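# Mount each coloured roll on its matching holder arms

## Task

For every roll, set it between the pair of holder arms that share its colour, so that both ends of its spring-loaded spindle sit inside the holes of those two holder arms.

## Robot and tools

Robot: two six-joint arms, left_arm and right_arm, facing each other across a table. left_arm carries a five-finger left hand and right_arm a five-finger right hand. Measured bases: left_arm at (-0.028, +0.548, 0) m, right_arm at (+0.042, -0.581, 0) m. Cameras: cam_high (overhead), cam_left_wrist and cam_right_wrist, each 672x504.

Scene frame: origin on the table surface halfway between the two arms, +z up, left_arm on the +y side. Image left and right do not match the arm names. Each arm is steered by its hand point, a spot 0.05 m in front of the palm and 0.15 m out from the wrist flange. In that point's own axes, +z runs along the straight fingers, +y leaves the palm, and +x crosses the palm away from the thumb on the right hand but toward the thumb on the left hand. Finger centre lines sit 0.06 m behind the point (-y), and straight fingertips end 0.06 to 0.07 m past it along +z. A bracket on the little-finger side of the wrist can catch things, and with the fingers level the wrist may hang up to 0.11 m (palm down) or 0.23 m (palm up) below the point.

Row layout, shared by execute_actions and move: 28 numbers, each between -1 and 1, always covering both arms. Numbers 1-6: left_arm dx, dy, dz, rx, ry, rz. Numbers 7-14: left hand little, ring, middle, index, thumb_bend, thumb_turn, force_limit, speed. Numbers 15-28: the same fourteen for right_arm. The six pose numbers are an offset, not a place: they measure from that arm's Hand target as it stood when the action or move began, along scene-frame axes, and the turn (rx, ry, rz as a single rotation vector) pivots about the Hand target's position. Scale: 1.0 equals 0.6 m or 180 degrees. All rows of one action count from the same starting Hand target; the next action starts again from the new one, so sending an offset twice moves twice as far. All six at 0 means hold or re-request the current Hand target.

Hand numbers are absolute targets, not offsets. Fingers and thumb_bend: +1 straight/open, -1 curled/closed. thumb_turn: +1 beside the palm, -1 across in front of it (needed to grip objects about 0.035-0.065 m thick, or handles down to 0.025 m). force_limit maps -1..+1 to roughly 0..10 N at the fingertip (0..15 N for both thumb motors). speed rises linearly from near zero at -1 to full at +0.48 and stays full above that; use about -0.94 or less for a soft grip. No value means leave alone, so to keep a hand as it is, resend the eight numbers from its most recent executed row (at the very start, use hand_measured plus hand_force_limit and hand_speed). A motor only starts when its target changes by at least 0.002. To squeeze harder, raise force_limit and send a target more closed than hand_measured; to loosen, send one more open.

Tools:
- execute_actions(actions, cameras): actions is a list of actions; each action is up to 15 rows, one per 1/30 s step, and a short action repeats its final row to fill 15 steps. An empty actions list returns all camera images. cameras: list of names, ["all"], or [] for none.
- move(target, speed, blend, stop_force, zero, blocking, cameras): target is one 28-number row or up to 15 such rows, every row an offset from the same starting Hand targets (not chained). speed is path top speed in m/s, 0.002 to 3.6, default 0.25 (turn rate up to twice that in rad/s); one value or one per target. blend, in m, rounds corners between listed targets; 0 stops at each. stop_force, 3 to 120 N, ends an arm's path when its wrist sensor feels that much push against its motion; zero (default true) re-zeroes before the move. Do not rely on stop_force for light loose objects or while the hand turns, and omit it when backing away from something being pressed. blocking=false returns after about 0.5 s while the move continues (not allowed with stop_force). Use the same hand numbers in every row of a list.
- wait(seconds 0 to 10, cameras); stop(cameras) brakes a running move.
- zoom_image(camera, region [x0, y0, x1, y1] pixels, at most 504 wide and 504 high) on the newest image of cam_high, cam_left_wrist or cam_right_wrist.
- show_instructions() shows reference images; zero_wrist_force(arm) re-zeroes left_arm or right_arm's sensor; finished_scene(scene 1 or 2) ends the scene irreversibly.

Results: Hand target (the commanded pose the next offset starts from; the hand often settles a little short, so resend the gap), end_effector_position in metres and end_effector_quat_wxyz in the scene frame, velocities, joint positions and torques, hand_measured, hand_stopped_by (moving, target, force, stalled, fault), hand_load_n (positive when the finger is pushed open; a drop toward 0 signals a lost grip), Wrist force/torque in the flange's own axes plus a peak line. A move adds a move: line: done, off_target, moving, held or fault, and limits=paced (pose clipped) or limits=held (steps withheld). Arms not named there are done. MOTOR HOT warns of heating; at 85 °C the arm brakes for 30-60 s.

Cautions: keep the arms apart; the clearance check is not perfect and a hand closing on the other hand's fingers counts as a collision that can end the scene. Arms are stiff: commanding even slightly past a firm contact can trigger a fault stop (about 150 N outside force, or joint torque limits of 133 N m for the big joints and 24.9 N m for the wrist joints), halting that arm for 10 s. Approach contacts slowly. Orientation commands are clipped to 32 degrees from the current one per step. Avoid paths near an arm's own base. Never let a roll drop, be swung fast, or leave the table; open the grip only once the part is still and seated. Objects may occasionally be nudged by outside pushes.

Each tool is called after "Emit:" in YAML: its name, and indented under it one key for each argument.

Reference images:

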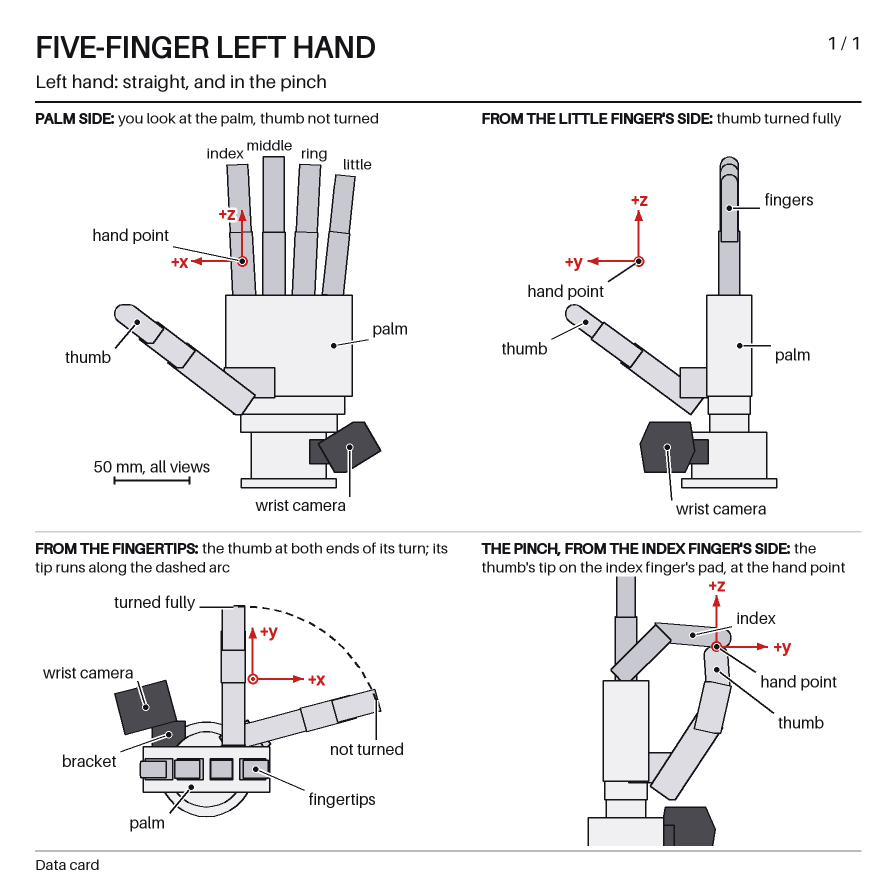

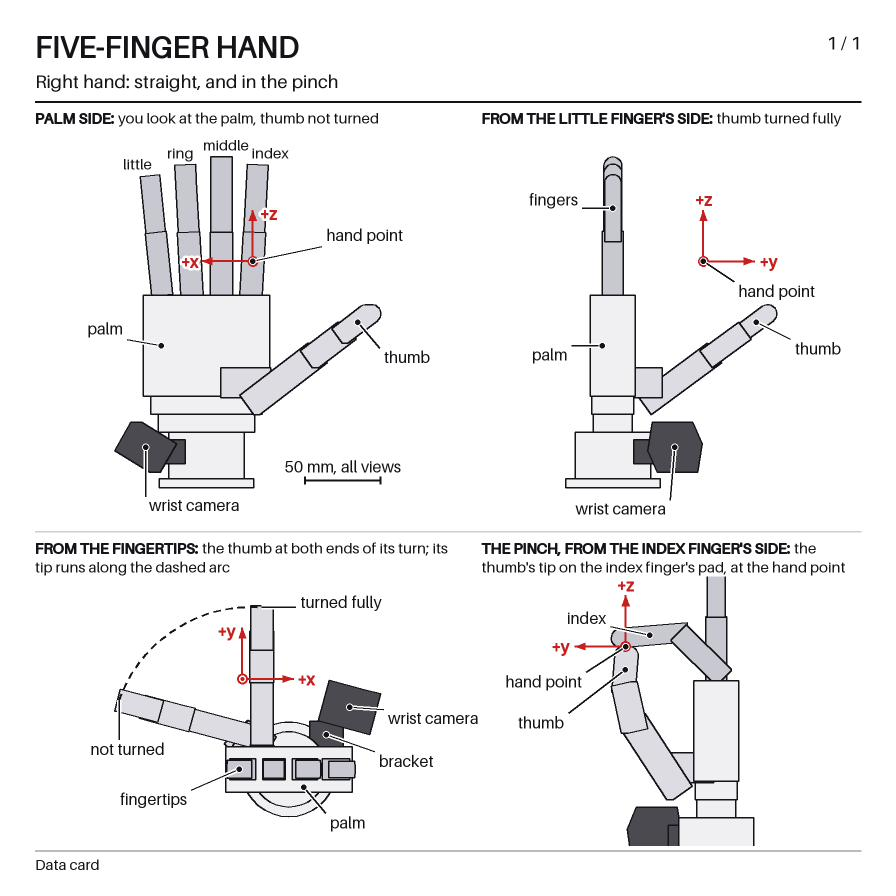

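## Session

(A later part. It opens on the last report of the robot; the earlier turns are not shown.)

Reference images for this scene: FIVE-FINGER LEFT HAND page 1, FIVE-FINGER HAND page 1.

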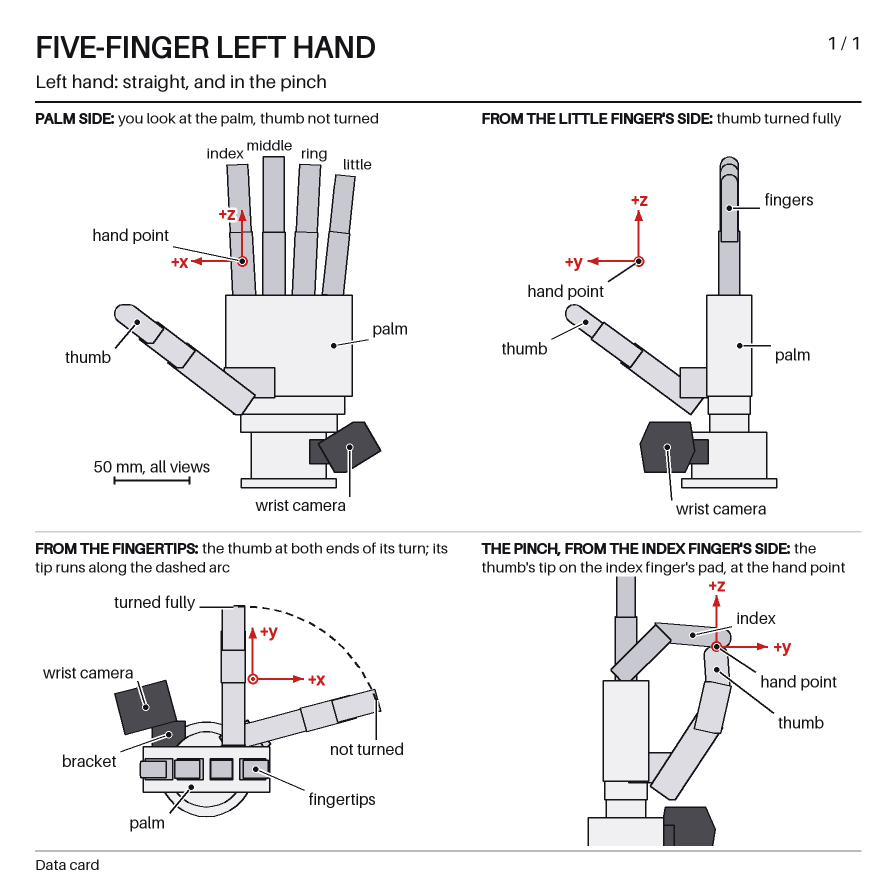

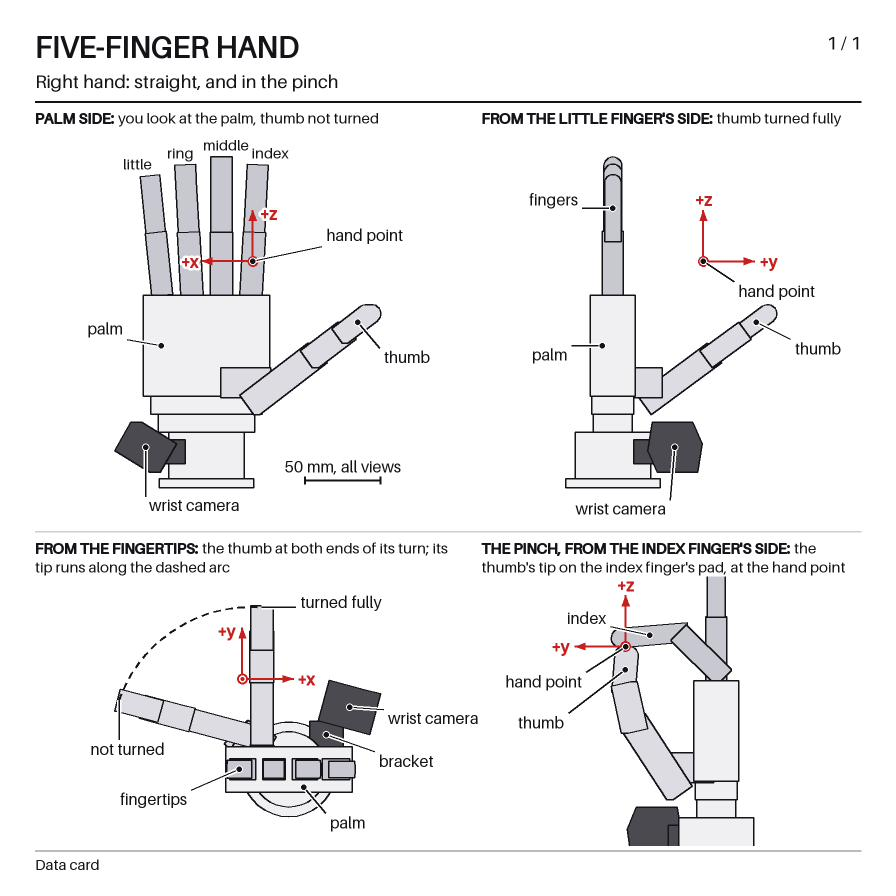

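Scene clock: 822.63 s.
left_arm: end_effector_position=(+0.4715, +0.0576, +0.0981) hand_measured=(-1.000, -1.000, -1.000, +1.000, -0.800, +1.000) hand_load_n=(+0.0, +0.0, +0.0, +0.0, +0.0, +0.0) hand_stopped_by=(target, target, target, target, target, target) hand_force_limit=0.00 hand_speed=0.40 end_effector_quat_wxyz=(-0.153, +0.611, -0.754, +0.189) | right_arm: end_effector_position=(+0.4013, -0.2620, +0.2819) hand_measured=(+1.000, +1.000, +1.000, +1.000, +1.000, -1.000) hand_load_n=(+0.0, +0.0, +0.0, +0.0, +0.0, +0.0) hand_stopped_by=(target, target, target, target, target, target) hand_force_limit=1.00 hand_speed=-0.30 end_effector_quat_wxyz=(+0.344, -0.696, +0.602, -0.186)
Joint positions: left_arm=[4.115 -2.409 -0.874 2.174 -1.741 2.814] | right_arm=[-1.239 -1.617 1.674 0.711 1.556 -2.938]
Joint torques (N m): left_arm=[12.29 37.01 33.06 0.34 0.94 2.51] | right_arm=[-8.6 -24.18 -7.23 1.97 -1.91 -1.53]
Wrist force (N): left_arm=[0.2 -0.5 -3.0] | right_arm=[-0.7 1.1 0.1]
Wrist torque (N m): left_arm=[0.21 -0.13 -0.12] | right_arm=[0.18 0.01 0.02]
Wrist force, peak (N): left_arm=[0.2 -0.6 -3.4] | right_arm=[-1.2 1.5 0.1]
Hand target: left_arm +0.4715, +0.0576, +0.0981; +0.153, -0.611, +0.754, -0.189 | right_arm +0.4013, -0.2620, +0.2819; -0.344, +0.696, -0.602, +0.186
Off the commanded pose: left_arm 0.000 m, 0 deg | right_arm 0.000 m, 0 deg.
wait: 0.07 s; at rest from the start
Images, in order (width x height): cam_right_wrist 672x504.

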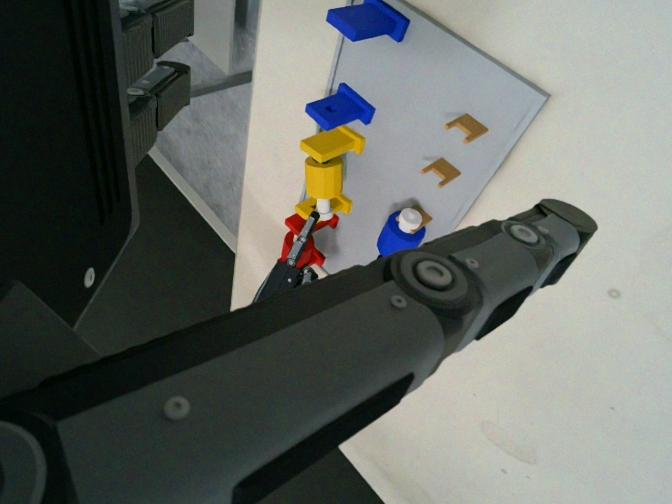

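Emit:
zoom_image:
  camera: "cam_right_wrist"
  region: [290, 185, 350, 235]

Scaled by 8.400 from the camera's 672x504 image, which has a finer 960x720 frame.

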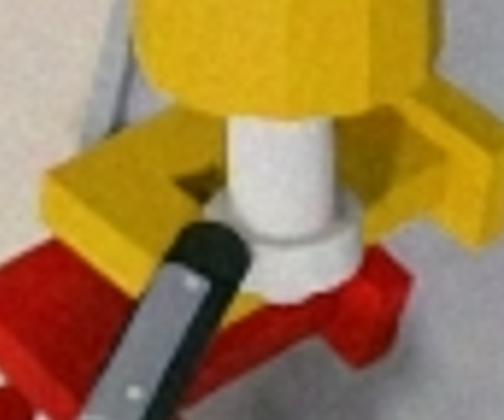

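Emit:
move:
  target:
    - [-0.005,0,0.025,0,0,0,-1,-1,-1,1,-0.8,1,0,0.4,0,0,0,0,0,0,1,1,1,1,1,-1,1.0,-0.3]
    - [-0.0567,0,0.02,0,0,0,-1,-1,-1,1,-0.8,1,0,0.4,0,0,0,0,0,0,1,1,1,1,1,-1,1.0,-0.3]
    - [-0.0567,0,-0.0117,0,0,0,-1,-1,-1,1,-0.8,1,0,0.4,0,0,0,0,0,0,1,1,1,1,1,-1,1.0,-0.3]
  speed: 0.04
  cameras: ["cam_high","cam_right_wrist"]

Emit:
zoom_image:
  camera: "cam_high"
  region: [305, 345, 365, 405]

Emit:
zoom_image:
  camera: "cam_right_wrist"
  region: [290, 185, 350, 235]

Scene clock: 827.80 s.
left_arm: end_effector_position=(+0.4375, +0.0576, +0.0912) hand_measured=(-1.000, -1.000, -1.000, +1.000, -0.800, +1.000) hand_load_n=(+0.5, +0.0, +0.0, +0.0, +0.0, +0.0) hand_stopped_by=(target, target, target, target, target, target) hand_force_limit=0.00 hand_speed=0.40 end_effector_quat_wxyz=(-0.153, +0.611, -0.754, +0.189) | right_arm: end_effector_position=(+0.4013, -0.2620, +0.2819) hand_measured=(+1.000, +1.000, +1.000, +1.000, +1.000, -1.000) hand_load_n=(+0.0, -0.5, +0.0, +0.0, +0.0, +0.0) hand_stopped_by=(target, target, target, target, target, target) hand_force_limit=1.00 hand_speed=-0.30 end_effector_quat_wxyz=(+0.344, -0.696, +0.602, -0.186)
Joint positions: left_arm=[4.083 -2.344 -1.008 2.239 -1.755 2.785] | right_arm=[-1.239 -1.617 1.674 0.711 1.556 -2.938]
Joint torques (N m): left_arm=[-11.16 36.46 4.83 0.25 -1.21 -2.21] | right_arm=[-10.03 -23.58 -6.94 2.17 -1.9 -1.46]
Wrist force (N): left_arm=[0.0 -0.6 -1.0] | right_arm=[-0.7 1.5 -0.6]
Wrist torque (N m): left_arm=[0.03 -0.10 0.01] | right_arm=[0.28 0.03 0.03]
Wrist force, peak (N): left_arm=[0.4 -0.6 -3.3] | right_arm=[-1.3 1.7 -0.2]
Hand target: left_arm +0.4375, +0.0576, +0.0911; +0.153, -0.611, +0.754, -0.189 | right_arm +0.4013, -0.2620, +0.2819; -0.344, +0.696, -0.602, +0.186
Off the commanded pose: left_arm 0.000 m, 0 deg | right_arm 0.000 m, 0 deg.
move: done
Images, in order (width x height): cam_high 672x504, cam_right_wrist 672x504.

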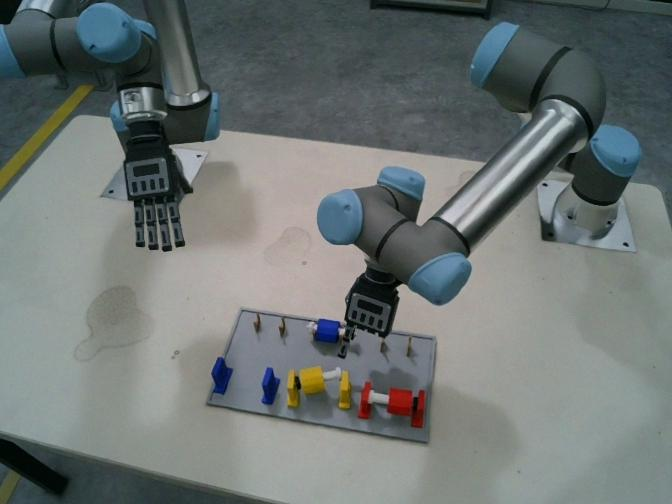

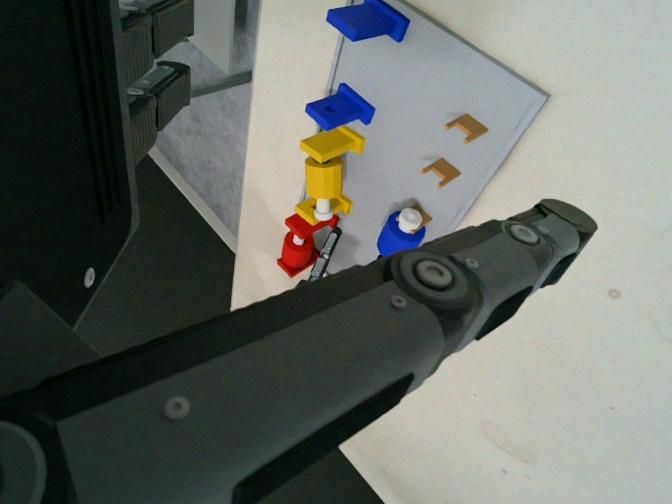

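Scaled by 8.400 from the camera's 672x504 image, which has a finer 960x720 frame.

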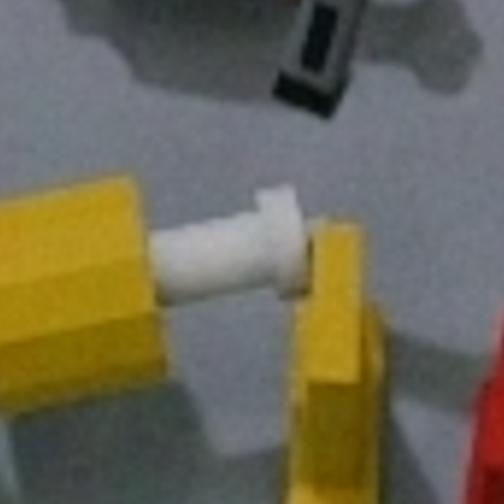

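Scaled by 8.400 from the camera's 672x504 image, which has a finer 960x720 frame.

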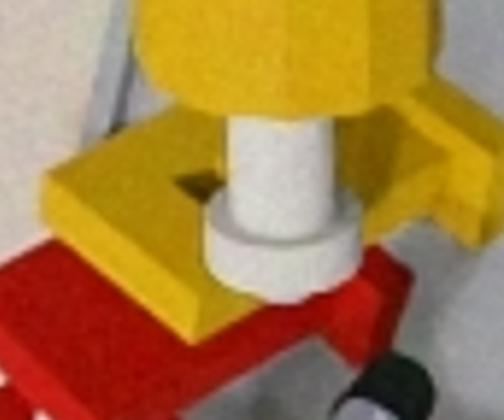

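Emit:
move:
  target:
    - [-0.02,0.02,0.1,0,0,0,-1,-1,-1,1,-0.8,1,0,0.4,0,0,0,0,0,0,1,1,1,1,1,-1,1.0,-0.3]
    - [0.0923,0.2568,0.127,-0.0923,-0.085,0.0782,-1,-1,-1,1,-0.8,1,0,0.4,0,0,0,0,0,0,1,1,1,1,1,-1,1.0,-0.3]
  speed: 0.15
  cameras: ["cam_left_wrist"]

Scene clock: 832.37 s.
left_arm: end_effector_position=(+0.4928, +0.2116, +0.1673) hand_measured=(-1.000, -1.000, -1.000, +1.000, -0.800, +1.000) hand_load_n=(+0.0, +0.0, +0.0, +0.0, +0.0, -0.5) hand_stopped_by=(target, target, target, target, target, target) hand_force_limit=0.00 hand_speed=0.40 end_effector_quat_wxyz=(-0.184, +0.683, -0.612, +0.354) | right_arm: end_effector_position=(+0.4013, -0.2620, +0.2819) hand_measured=(+1.000, +1.000, +1.000, +1.000, +1.000, -1.000) hand_load_n=(+0.0, +0.0, +0.0, +0.0, +0.0, +0.0) hand_stopped_by=(target, target, target, target, target, target) hand_force_limit=1.00 hand_speed=-0.30 end_effector_quat_wxyz=(+0.344, -0.696, +0.602, -0.186)
Joint positions: left_arm=[4.411 -1.896 -1.56 2.705 -1.592 2.76] | right_arm=[-1.239 -1.617 1.674 0.711 1.556 -2.938]
Joint torques (N m): left_arm=[12.02 41.3 6.66 1.13 1.26 -2.47] | right_arm=[-8.73 -23.28 -8 1.88 -1.96 -1.53]
Wrist force (N): left_arm=[0.8 -0.5 -0.7] | right_arm=[-1.1 1.3 -0.1]
Wrist torque (N m): left_arm=[-0.04 -0.19 0.00] | right_arm=[0.23 0.08 0.00]
Wrist force, peak (N): left_arm=[0.2 -0.6 -2.0] | right_arm=[-1.1 1.7 -0.2]
Hand target: left_arm +0.4929, +0.2117, +0.1673; -0.184, +0.683, -0.612, +0.354 | right_arm +0.4013, -0.2620, +0.2819; -0.344, +0.696, -0.602, +0.186
Off the commanded pose: left_arm 0.000 m, 0 deg | right_arm 0.000 m, 0 deg.
move: done
Images, in order (width x height): cam_left_wrist 672x504.

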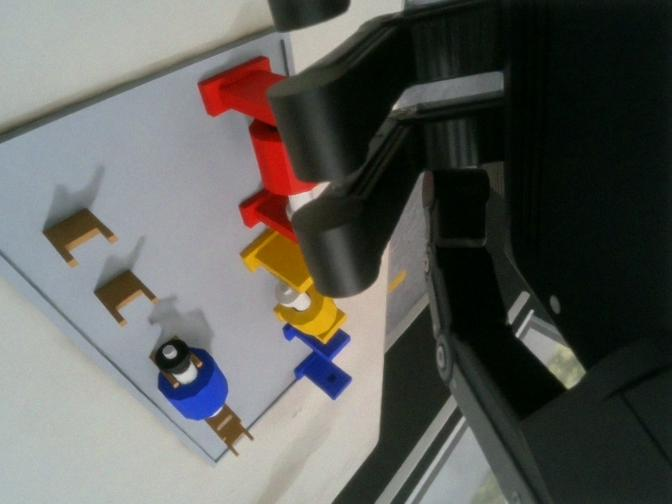

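Emit:
zoom_image:
  camera: "cam_left_wrist"
  region: [240, 225, 360, 350]

Scaled by 4.032 from the camera's 672x504 image, which has a finer 960x720 frame.

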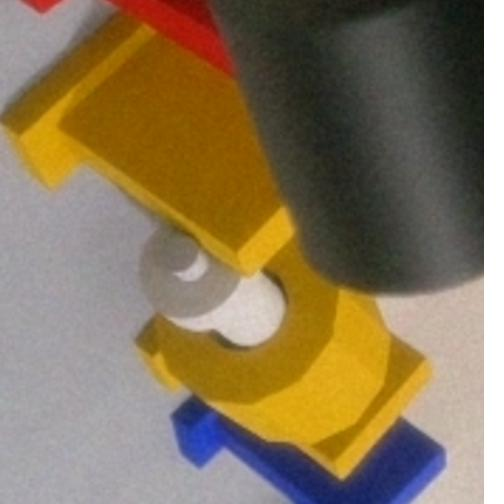

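Emit:
move:
  target:
    - [0,0,0,0,0,0,1,1,1,1,1,1,0,0.4,0.0978,0.3533,-0.1365,-0.1042,-0.0296,0.0461,1,1,1,1,0.95,-1,1.0,-0.3]
    - [0,0,0,0,0,0,1,1,1,1,1,1,0,0.4,0.1992,0.4407,-0.2858,-0.1042,-0.0296,0.0461,1,1,1,1,0.95,-1,1.0,-0.3]
  speed: [0.2,0.1]
  cameras: ["cam_right_wrist","cam_left_wrist"]

Emit:
zoom_image:
  camera: "cam_left_wrist"
  region: [240, 225, 360, 350]

Scene clock: 838.07 s.
left_arm: end_effector_position=(+0.4929, +0.2117, +0.1673) hand_measured=(+1.000, +1.000, +1.000, +1.000, +1.000, +1.000) hand_load_n=(+0.0, +0.0, +0.0, +0.0, +0.0, +0.0) hand_stopped_by=(target, target, target, target, target, target) hand_force_limit=0.00 hand_speed=0.40 end_effector_quat_wxyz=(-0.184, +0.683, -0.612, +0.354) | right_arm: end_effector_position=(+0.5208, +0.0024, +0.1105) hand_measured=(+1.000, +1.000, +1.000, +1.000, +0.950, -1.000) hand_load_n=(+0.0, +0.0, +0.0, +0.0, +0.0, +0.0) hand_stopped_by=(target, target, target, target, target, target) hand_force_limit=1.00 hand_speed=-0.30 end_effector_quat_wxyz=(+0.266, -0.775, +0.495, -0.288)
Joint positions: left_arm=[4.411 -1.895 -1.561 2.705 -1.592 2.76] | right_arm=[-0.788 -0.719 0.838 0.747 2 -2.942]
Joint torques (N m): left_arm=[8.89 41.42 17.08 -2.04 -0.96 -2.32] | right_arm=[-10.04 -40.41 -34.31 2.52 -0.33 -1.04]
Wrist force (N): left_arm=[0.7 -0.5 -0.8] | right_arm=[-0.3 1.6 0.1]
Wrist torque (N m): left_arm=[-0.04 -0.19 -0.01] | right_arm=[0.27 0.03 0.06]
Wrist force, peak (N): left_arm=[0.9 -0.6 -1.0] | right_arm=[-2.0 1.5 0.4]
Hand target: left_arm +0.4929, +0.2117, +0.1673; -0.184, +0.683, -0.612, +0.354 | right_arm +0.5208, +0.0024, +0.1104; -0.266, +0.775, -0.495, +0.288
Off the commanded pose: left_arm 0.000 m, 0 deg | right_arm 0.000 m, 0 deg.
move: done
Images, in order (width x height): cam_left_wrist 672x504, cam_right_wrist 672x504.

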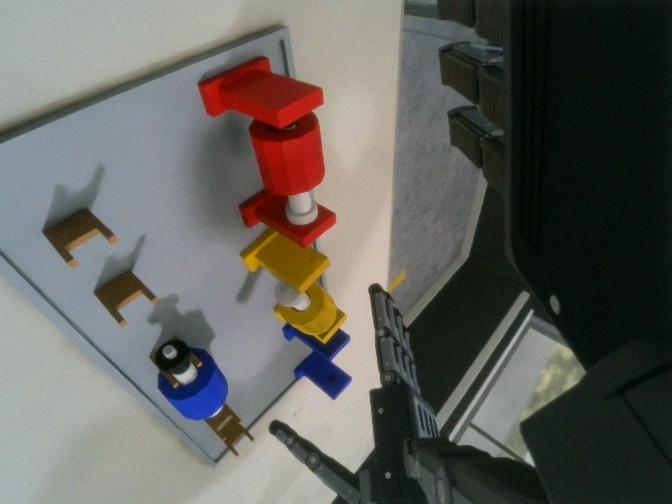

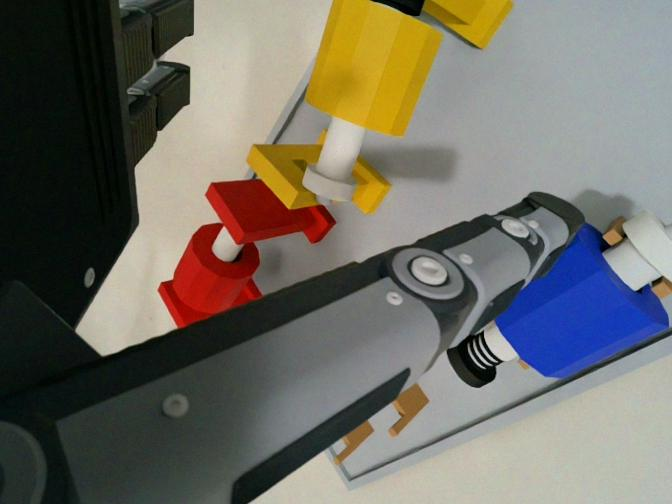

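Scaled by 4.032 from the camera's 672x504 image, which has a finer 960x720 frame.

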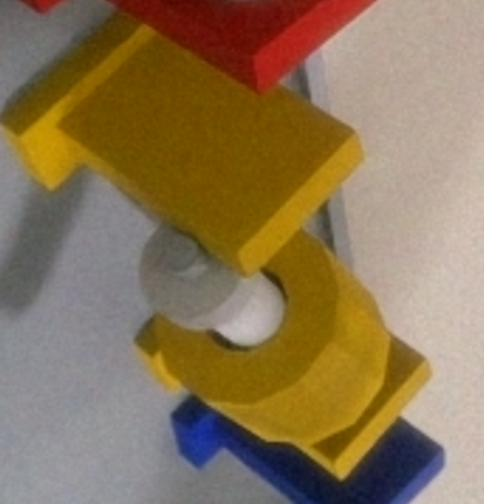

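Emit:
move:
  target: [0,0,0,0,0,0,1,1,1,1,1,1,0,0.4,0.0902,0.015,-0.0732,0,0,0,1,1,1,1,0.95,-1,1.0,-0.3]
  speed: 0.05
  stop_force: 3
  cameras: []

Emit:
move:
  target: [0,0,0,0,0,0,1,1,1,1,1,1,0,0.4,0,0,0,0,0,0,1,1,0.3,0.3,0.92,-1,1.0,-0.3]
  speed: 0.05
  cameras: ["cam_right_wrist","cam_high"]

Scene clock: 840.97 s.
left_arm: end_effector_position=(+0.4929, +0.2117, +0.1673) hand_measured=(+1.000, +1.000, +1.000, +1.000, +1.000, +1.000) hand_load_n=(+0.0, +0.0, +0.0, +0.0, +0.0, -0.5) hand_stopped_by=(target, target, target, target, target, target) hand_force_limit=0.00 hand_speed=0.40 end_effector_quat_wxyz=(-0.184, +0.683, -0.612, +0.354) | right_arm: end_effector_position=(+0.5749, +0.0114, +0.0665) hand_measured=(+1.000, +1.000, +1.000, +1.000, +0.950, -1.000) hand_load_n=(+0.0, +0.0, +0.0, +0.0, +0.0, +0.0) hand_stopped_by=(target, target, target, target, target, target) hand_force_limit=1.00 hand_speed=-0.30 end_effector_quat_wxyz=(+0.266, -0.775, +0.495, -0.288)
Joint positions: left_arm=[4.411 -1.895 -1.561 2.705 -1.592 2.76] | right_arm=[-0.836 -0.574 0.677 0.748 1.969 -2.981]
Joint torques (N m): left_arm=[7.09 39.5 27.02 -2.05 -1.24 -2.11] | right_arm=[-10.4 -44.48 -33.84 2.28 -1.87 -1.72]
Wrist force (N): left_arm=[0.8 -0.5 -0.7] | right_arm=[-0.2 1.8 -0.1]
Wrist torque (N m): left_arm=[-0.04 -0.20 0.00] | right_arm=[0.28 0.00 0.09]
Wrist force, peak (N): left_arm=[0.7 -0.9 -0.9] | right_arm=[-0.9 2.0 0.3]
Hand target: left_arm +0.4929, +0.2117, +0.1673; -0.184, +0.683, -0.612, +0.354 | right_arm +0.5749, +0.0114, +0.0665; -0.266, +0.775, -0.495, +0.288
Off the commanded pose: left_arm 0.000 m, 0 deg | right_arm 0.000 m, 0 deg.
move: done
No camera images: "cameras" was empty.

Scene clock: 841.63 s.
left_arm: end_effector_position=(+0.4929, +0.2117, +0.1673) hand_measured=(+1.000, +1.000, +1.000, +1.000, +1.000, +1.000) hand_load_n=(+0.0, +0.0, -0.5, +0.0, +0.0, +0.0) hand_stopped_by=(target, target, target, target, target, target) hand_force_limit=0.00 hand_speed=0.40 end_effector_quat_wxyz=(-0.184, +0.683, -0.612, +0.354) | right_arm: end_effector_position=(+0.5749, +0.0114, +0.0665) hand_measured=(+1.000, +1.000, +0.300, +0.300, +0.920, -1.000) hand_load_n=(+0.0, +0.0, +0.0, +0.0, +0.0, +0.0) hand_stopped_by=(target, target, target, target, target, target) hand_force_limit=1.00 hand_speed=-0.30 end_effector_quat_wxyz=(+0.266, -0.775, +0.495, -0.288)
Joint positions: left_arm=[4.411 -1.895 -1.561 2.705 -1.592 2.76] | right_arm=[-0.836 -0.574 0.677 0.748 1.969 -2.981]
Joint torques (N m): left_arm=[7.51 39.87 27.58 -2.14 -1.08 -2.04] | right_arm=[-7.54 -44.09 -32.35 1.34 -1.47 -1.72]
Wrist force (N): left_arm=[0.6 -0.5 -0.7] | right_arm=[-0.6 1.6 -0.4]
Wrist torque (N m): left_arm=[-0.05 -0.17 -0.01] | right_arm=[0.27 0.08 0.06]
Wrist force, peak (N): left_arm=[0.8 -0.8 -0.6] | right_arm=[-0.2 2.0 -0.3]
Hand target: left_arm +0.4929, +0.2117, +0.1673; -0.184, +0.683, -0.612, +0.354 | right_arm +0.5749, +0.0114, +0.0665; -0.266, +0.775, -0.495, +0.288
Off the commanded pose: left_arm 0.000 m, 0 deg | right_arm 0.000 m, 0 deg.
move: done
Images, in order (width x height): cam_high 672x504, cam_right_wrist 672x504.

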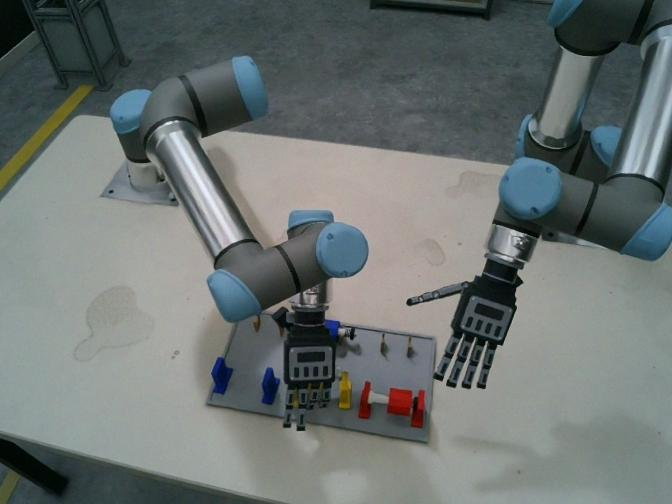

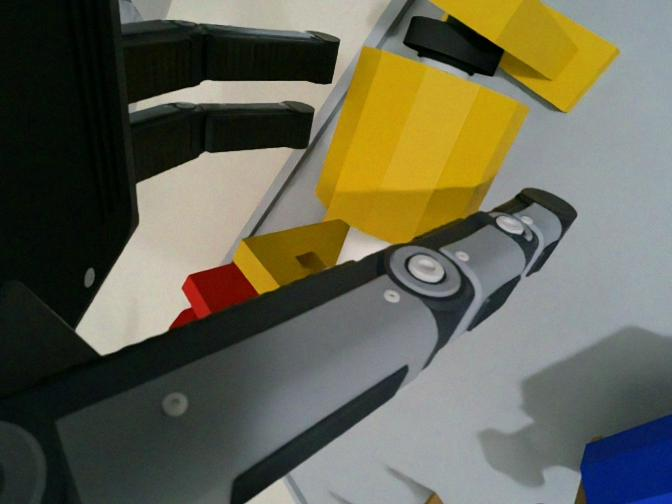

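Emit:
move:
  target: [0,0,0,0,0,0,1,1,1,1,1,1,0,0.4,0,0,0,0,0,0,1,1,-0.65,-0.65,-0.3,-1,1.0,-0.92]
  speed: 0.05
  cameras: ["cam_right_wrist","cam_left_wrist"]

Emit:
zoom_image:
  camera: "cam_left_wrist"
  region: [240, 225, 360, 350]

Scene clock: 843.80 s.
left_arm: end_effector_position=(+0.4929, +0.2117, +0.1673) hand_measured=(+1.000, +1.000, +1.000, +1.000, +1.000, +1.000) hand_load_n=(+0.0, +0.0, +0.0, +0.0, +0.0, +0.0) hand_stopped_by=(target, target, target, target, target, target) hand_force_limit=0.00 hand_speed=0.40 end_effector_quat_wxyz=(-0.184, +0.683, -0.612, +0.354) | right_arm: end_effector_position=(+0.5749, +0.0114, +0.0665) hand_measured=(+1.000, +1.000, +0.012, -0.046, +0.720, -1.000) hand_load_n=(+0.0, +0.0, +9.5, +11.5, +14.0, -1.5) hand_stopped_by=(target, target, force, force, force, target) hand_force_limit=1.00 hand_speed=-0.92 end_effector_quat_wxyz=(+0.266, -0.775, +0.495, -0.288)
Joint positions: left_arm=[4.411 -1.895 -1.561 2.705 -1.592 2.76] | right_arm=[-0.836 -0.574 0.677 0.748 1.969 -2.981]
Joint torques (N m): left_arm=[5.12 39.29 32.02 -2.17 -1.18 -1.88] | right_arm=[1.61 -45.65 -29.69 3.95 0.16 -1.45]
Wrist force (N): left_arm=[0.7 -0.5 -1.0] | right_arm=[-2.7 -3.9 4.2]
Wrist torque (N m): left_arm=[-0.04 -0.20 0.00] | right_arm=[0.26 -0.10 -0.05]
Wrist force, peak (N): left_arm=[0.9 -0.6 -1.1] | right_arm=[-2.9 -6.7 6.9]
Hand target: left_arm +0.4929, +0.2117, +0.1673; -0.184, +0.683, -0.612, +0.354 | right_arm +0.5749, +0.0114, +0.0665; -0.266, +0.775, -0.495, +0.288
Off the commanded pose: left_arm 0.000 m, 0 deg | right_arm 0.000 m, 0 deg.
move: done
Images, in order (width x height): cam_left_wrist 672x504, cam_right_wrist 672x504.

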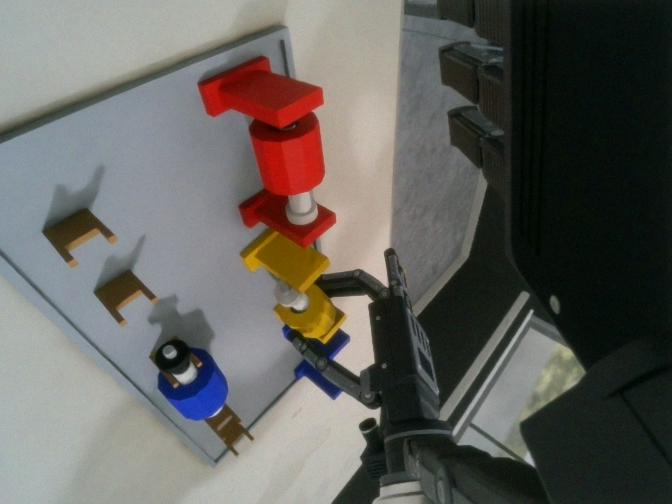

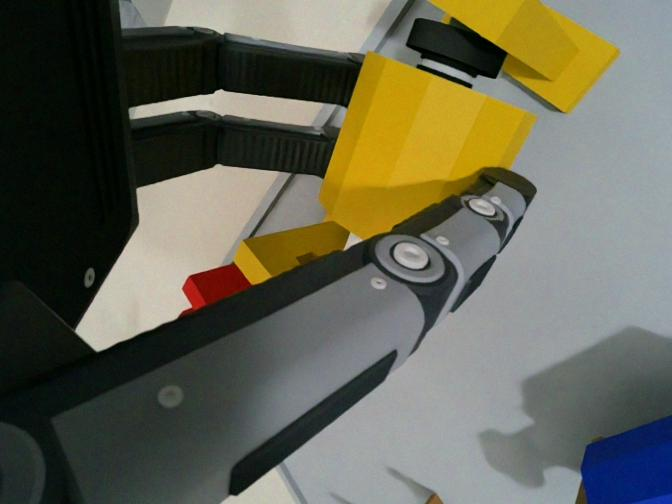

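Scaled by 4.032 from the camera's 672x504 image, which has a finer 960x720 frame.

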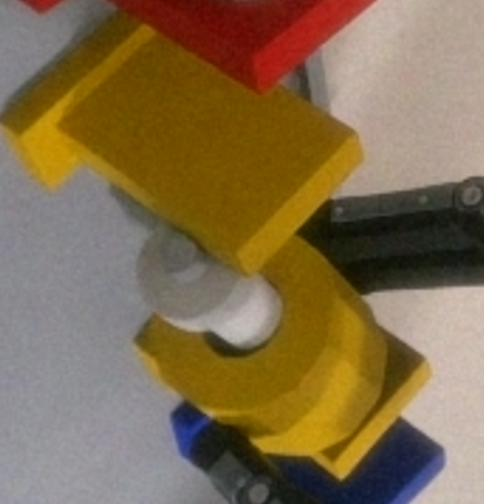

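Emit:
move:
  target: [0,0,0,0,0,0,1,1,1,1,1,1,0,0.4,-0.0063,0,0,0,0,0.0222,1,1,-0.65,-0.65,-0.3,-1,1.0,-0.92]
  speed: 0.02
  cameras: ["cam_left_wrist"]

Emit:
zoom_image:
  camera: "cam_left_wrist"
  region: [240, 225, 360, 350]

Scene clock: 846.13 s.
left_arm: end_effector_position=(+0.4929, +0.2117, +0.1673) hand_measured=(+1.000, +1.000, +1.000, +1.000, +1.000, +1.000) hand_load_n=(+0.0, +0.0, +0.0, +0.0, +0.0, +0.0) hand_stopped_by=(target, target, target, target, target, target) hand_force_limit=0.00 hand_speed=0.40 end_effector_quat_wxyz=(-0.184, +0.683, -0.612, +0.354) | right_arm: end_effector_position=(+0.5712, +0.0114, +0.0665) hand_measured=(+1.000, +1.000, +0.012, -0.046, +0.720, -1.000) hand_load_n=(+0.0, +0.0, +11.5, +11.5, +12.5, -2.0) hand_stopped_by=(target, target, force, force, force, target) hand_force_limit=1.00 hand_speed=-0.92 end_effector_quat_wxyz=(+0.276, -0.792, +0.468, -0.278)
Joint positions: left_arm=[4.411 -1.895 -1.561 2.705 -1.592 2.76] | right_arm=[-0.845 -0.609 0.738 0.698 1.917 -3.044]
Joint torques (N m): left_arm=[4.33 38.48 32.51 -2.16 -1.25 -1.96] | right_arm=[-9.59 -57.94 -0.85 2.12 -1.52 -1.36]
Wrist force (N): left_arm=[0.7 -0.5 -0.9] | right_arm=[-2.5 -8.0 6.2]
Wrist torque (N m): left_arm=[-0.05 -0.18 0.00] | right_arm=[0.18 -0.09 -0.18]
Wrist force, peak (N): left_arm=[0.7 -0.8 -0.9] | right_arm=[-2.8 -8.1 6.3]
Hand target: left_arm +0.4929, +0.2117, +0.1673; -0.184, +0.683, -0.612, +0.354 | right_arm +0.5711, +0.0114, +0.0665; -0.276, +0.792, -0.468, +0.278
Off the commanded pose: left_arm 0.000 m, 0 deg | right_arm 0.000 m, 0 deg.
move: done
Images, in order (width x height): cam_left_wrist 672x504.

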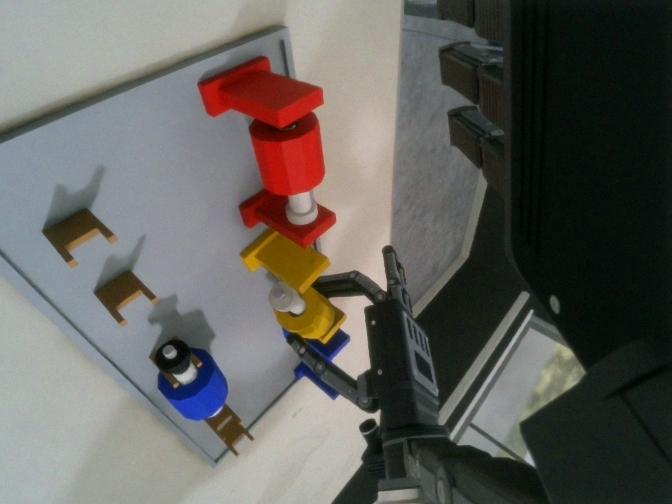

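Scaled by 4.032 from the camera's 672x504 image, which has a finer 960x720 frame.

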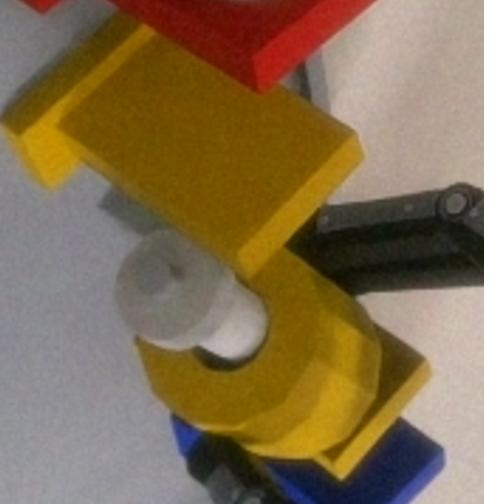

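Emit:
execute_actions:
  actions: []

Scene clock: 847.67 s.
left_arm: end_effector_position=(+0.4929, +0.2117, +0.1673) hand_measured=(+1.000, +1.000, +1.000, +1.000, +1.000, +1.000) hand_load_n=(+0.0, +0.0, +0.0, +0.0, +0.0, -0.5) hand_stopped_by=(target, target, target, target, target, target) hand_force_limit=0.00 hand_speed=0.40 end_effector_quat_wxyz=(-0.184, +0.683, -0.612, +0.354) | right_arm: end_effector_position=(+0.5711, +0.0114, +0.0665) hand_measured=(+1.000, +1.000, +0.012, -0.046, +0.720, -1.000) hand_load_n=(+0.0, +0.0, +11.5, +11.5, +12.5, -1.5) hand_stopped_by=(target, target, force, force, force, target) hand_force_limit=1.00 hand_speed=-0.92 end_effector_quat_wxyz=(+0.276, -0.792, +0.468, -0.278)
Joint positions: left_arm=[4.411 -1.895 -1.561 2.705 -1.592 2.76] | right_arm=[-0.845 -0.609 0.738 0.698 1.917 -3.044]
Joint velocities: within noise
Joint torques (N m): left_arm=[2.77 37.59 31.98 -2.27 -1.24 -1.78] | right_arm=[-8.14 -57.17 -2.98 2.33 -1.72 -1.71]
Wrist force (N): left_arm=[1.0 -0.7 -0.8] | right_arm=[-2.6 -8.3 6.0]
Wrist torque (N m): left_arm=[-0.07 -0.22 0.01] | right_arm=[0.17 -0.06 -0.20]
Wrist force, peak (N): left_arm=[0.9 -0.5 -1.0] | right_arm=[-2.5 -8.2 6.6]
Hand target: left_arm +0.4929, +0.2117, +0.1673; -0.184, +0.683, -0.612, +0.354 | right_arm +0.5711, +0.0114, +0.0665; -0.276, +0.792, -0.468, +0.278
Off the commanded pose: left_arm 0.000 m, 0 deg | right_arm 0.000 m, 0 deg.

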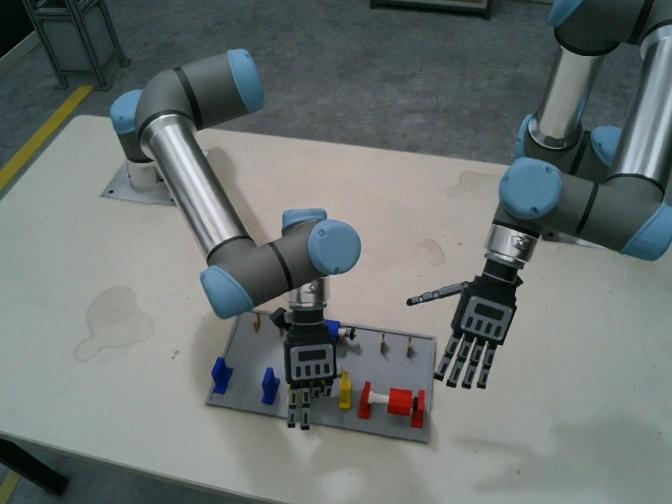

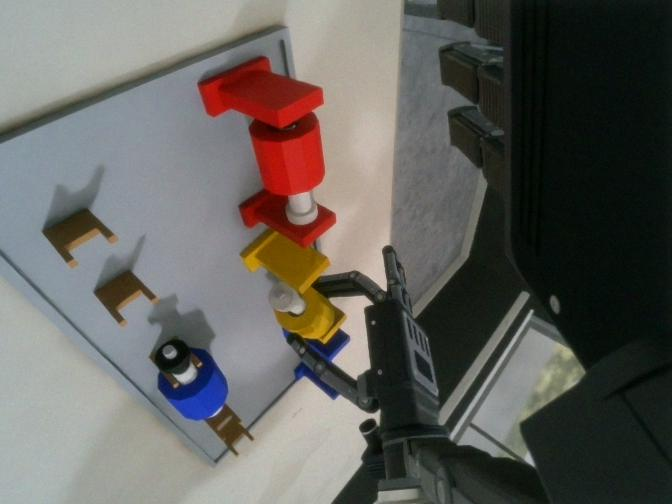

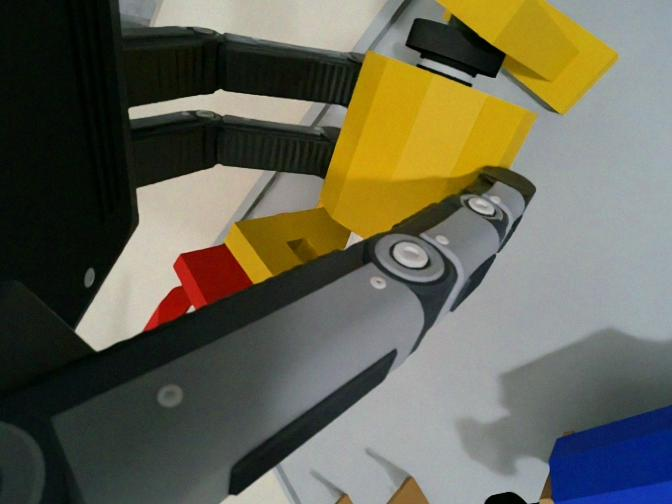

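Emit:
zoom_image:
  camera: "cam_left_wrist"
  region: [230, 215, 360, 350]

Emit:
zoom_image:
  camera: "cam_right_wrist"
  region: [200, 0, 640, 330]

Scaled by 3.733 from the camera's 672x504 image, which has a finer 960x720 frame.

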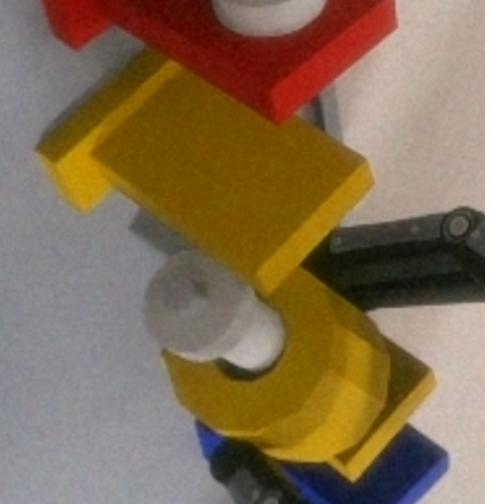

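Scaled by 1.145 from the camera's 672x504 image, which has a finer 960x720 frame.

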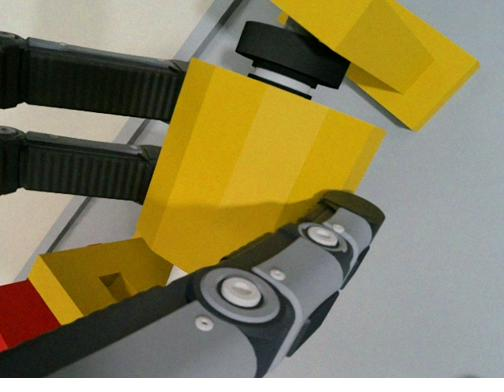

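Emit:
move:
  target: [0,0,0,0,0,0,1,1,1,1,1,1,0,0.4,-0.0047,-0.0003,0,0,0,0.0167,1,1,-0.65,-0.65,-0.3,-1,1.0,-0.92]
  speed: 0.02
  cameras: ["all"]

Emit:
zoom_image:
  camera: "cam_left_wrist"
  region: [230, 215, 360, 350]

Emit:
zoom_image:
  camera: "cam_right_wrist"
  region: [200, 0, 640, 330]

Scene clock: 850.40 s.
left_arm: end_effector_position=(+0.4929, +0.2117, +0.1673) hand_measured=(+1.000, +1.000, +1.000, +1.000, +1.000, +1.000) hand_load_n=(+0.0, +0.0, +0.0, +0.0, +0.0, -0.5) hand_stopped_by=(target, target, target, target, target, target) hand_force_limit=0.00 hand_speed=0.40 end_effector_quat_wxyz=(-0.184, +0.683, -0.612, +0.354) | right_arm: end_effector_position=(+0.5683, +0.0113, +0.0665) hand_measured=(+1.000, +1.000, +0.012, -0.048, +0.720, -1.000) hand_load_n=(+0.0, +0.0, +4.0, +4.5, +8.0, +0.0) hand_stopped_by=(target, target, force, force, force, target) hand_force_limit=1.00 hand_speed=-0.92 end_effector_quat_wxyz=(+0.283, -0.804, +0.447, -0.271)
Joint positions: left_arm=[4.411 -1.895 -1.561 2.705 -1.592 2.76] | right_arm=[-0.852 -0.632 0.779 0.665 1.876 -3.09]
Joint torques (N m): left_arm=[0.71 35.89 32.04 -2.01 -1.38 -1.52] | right_arm=[-7.96 -58.94 -4.98 -0.66 -1.8 -1.71]
Wrist force (N): left_arm=[0.9 -0.6 -0.9] | right_arm=[-0.3 2.2 0.6]
Wrist torque (N m): left_arm=[-0.06 -0.22 0.01] | right_arm=[0.32 0.02 0.07]
Wrist force, peak (N): left_arm=[0.9 -0.6 -0.9] | right_arm=[-2.6 -8.3 6.4]
Hand target: left_arm +0.4929, +0.2117, +0.1673; -0.184, +0.683, -0.612, +0.354 | right_arm +0.5683, +0.0113, +0.0665; -0.283, +0.804, -0.447, +0.271
Off the commanded pose: left_arm 0.000 m, 0 deg | right_arm 0.000 m, 0 deg.
move: done

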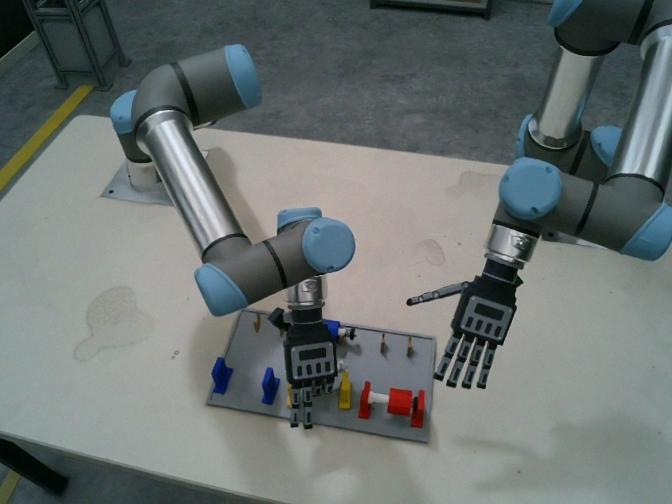

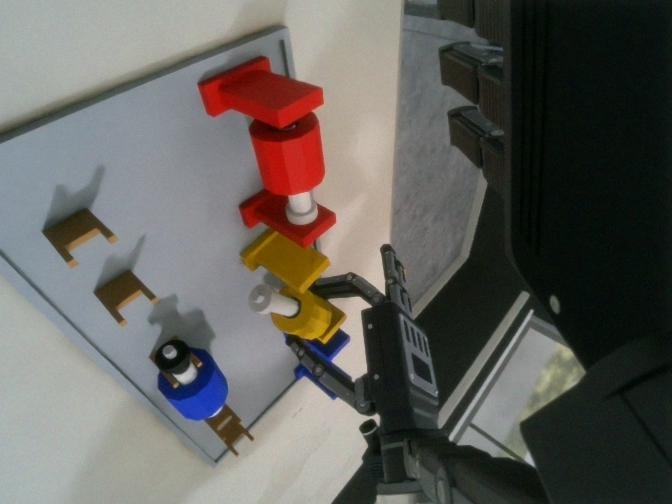

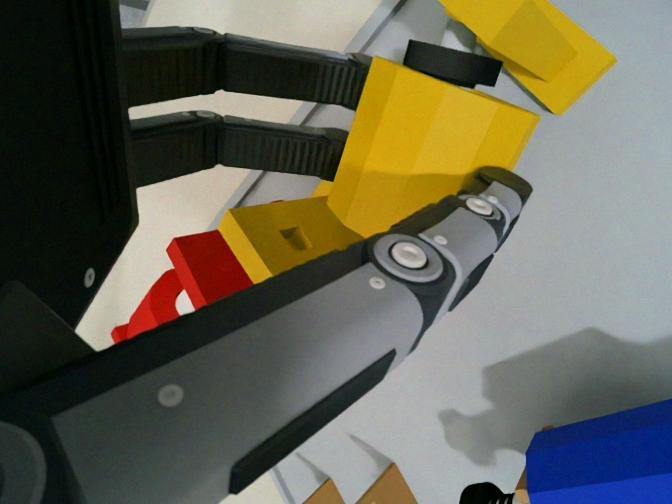

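Scaled by 3.733 from the camera's 672x504 image, which has a finer 960x720 frame.

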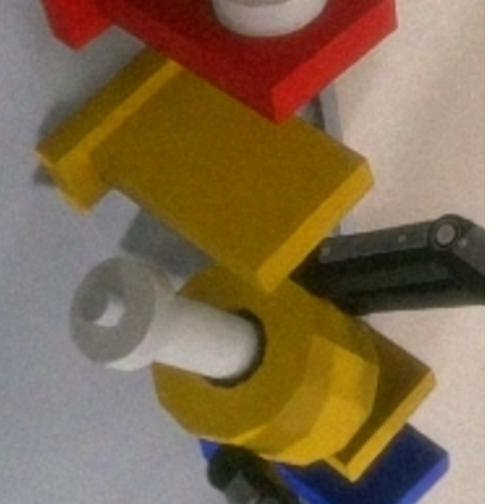

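Scaled by 1.145 from the camera's 672x504 image, which has a finer 960x720 frame.

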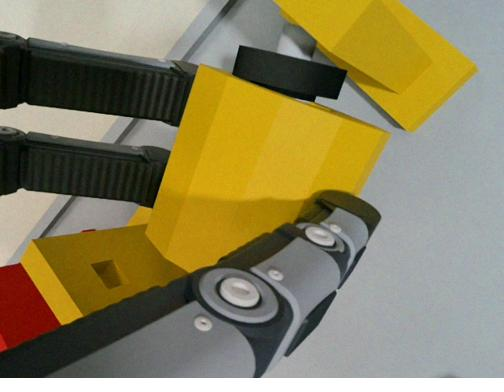

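Emit:
zoom_image:
  camera: "cam_right_wrist"
  region: [380, 0, 580, 120]

Emit:
zoom_image:
  camera: "cam_high"
  region: [280, 350, 370, 420]

Scaled by 2.520 from the camera's 672x504 image, which has a finer 960x720 frame.

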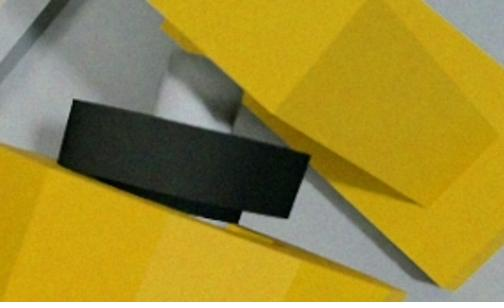

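Scaled by 5.600 from the camera's 672x504 image, which has a finer 960x720 frame.

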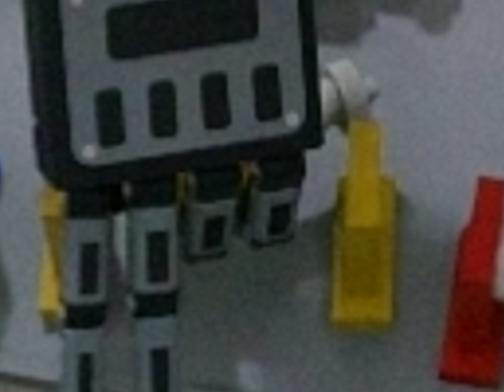

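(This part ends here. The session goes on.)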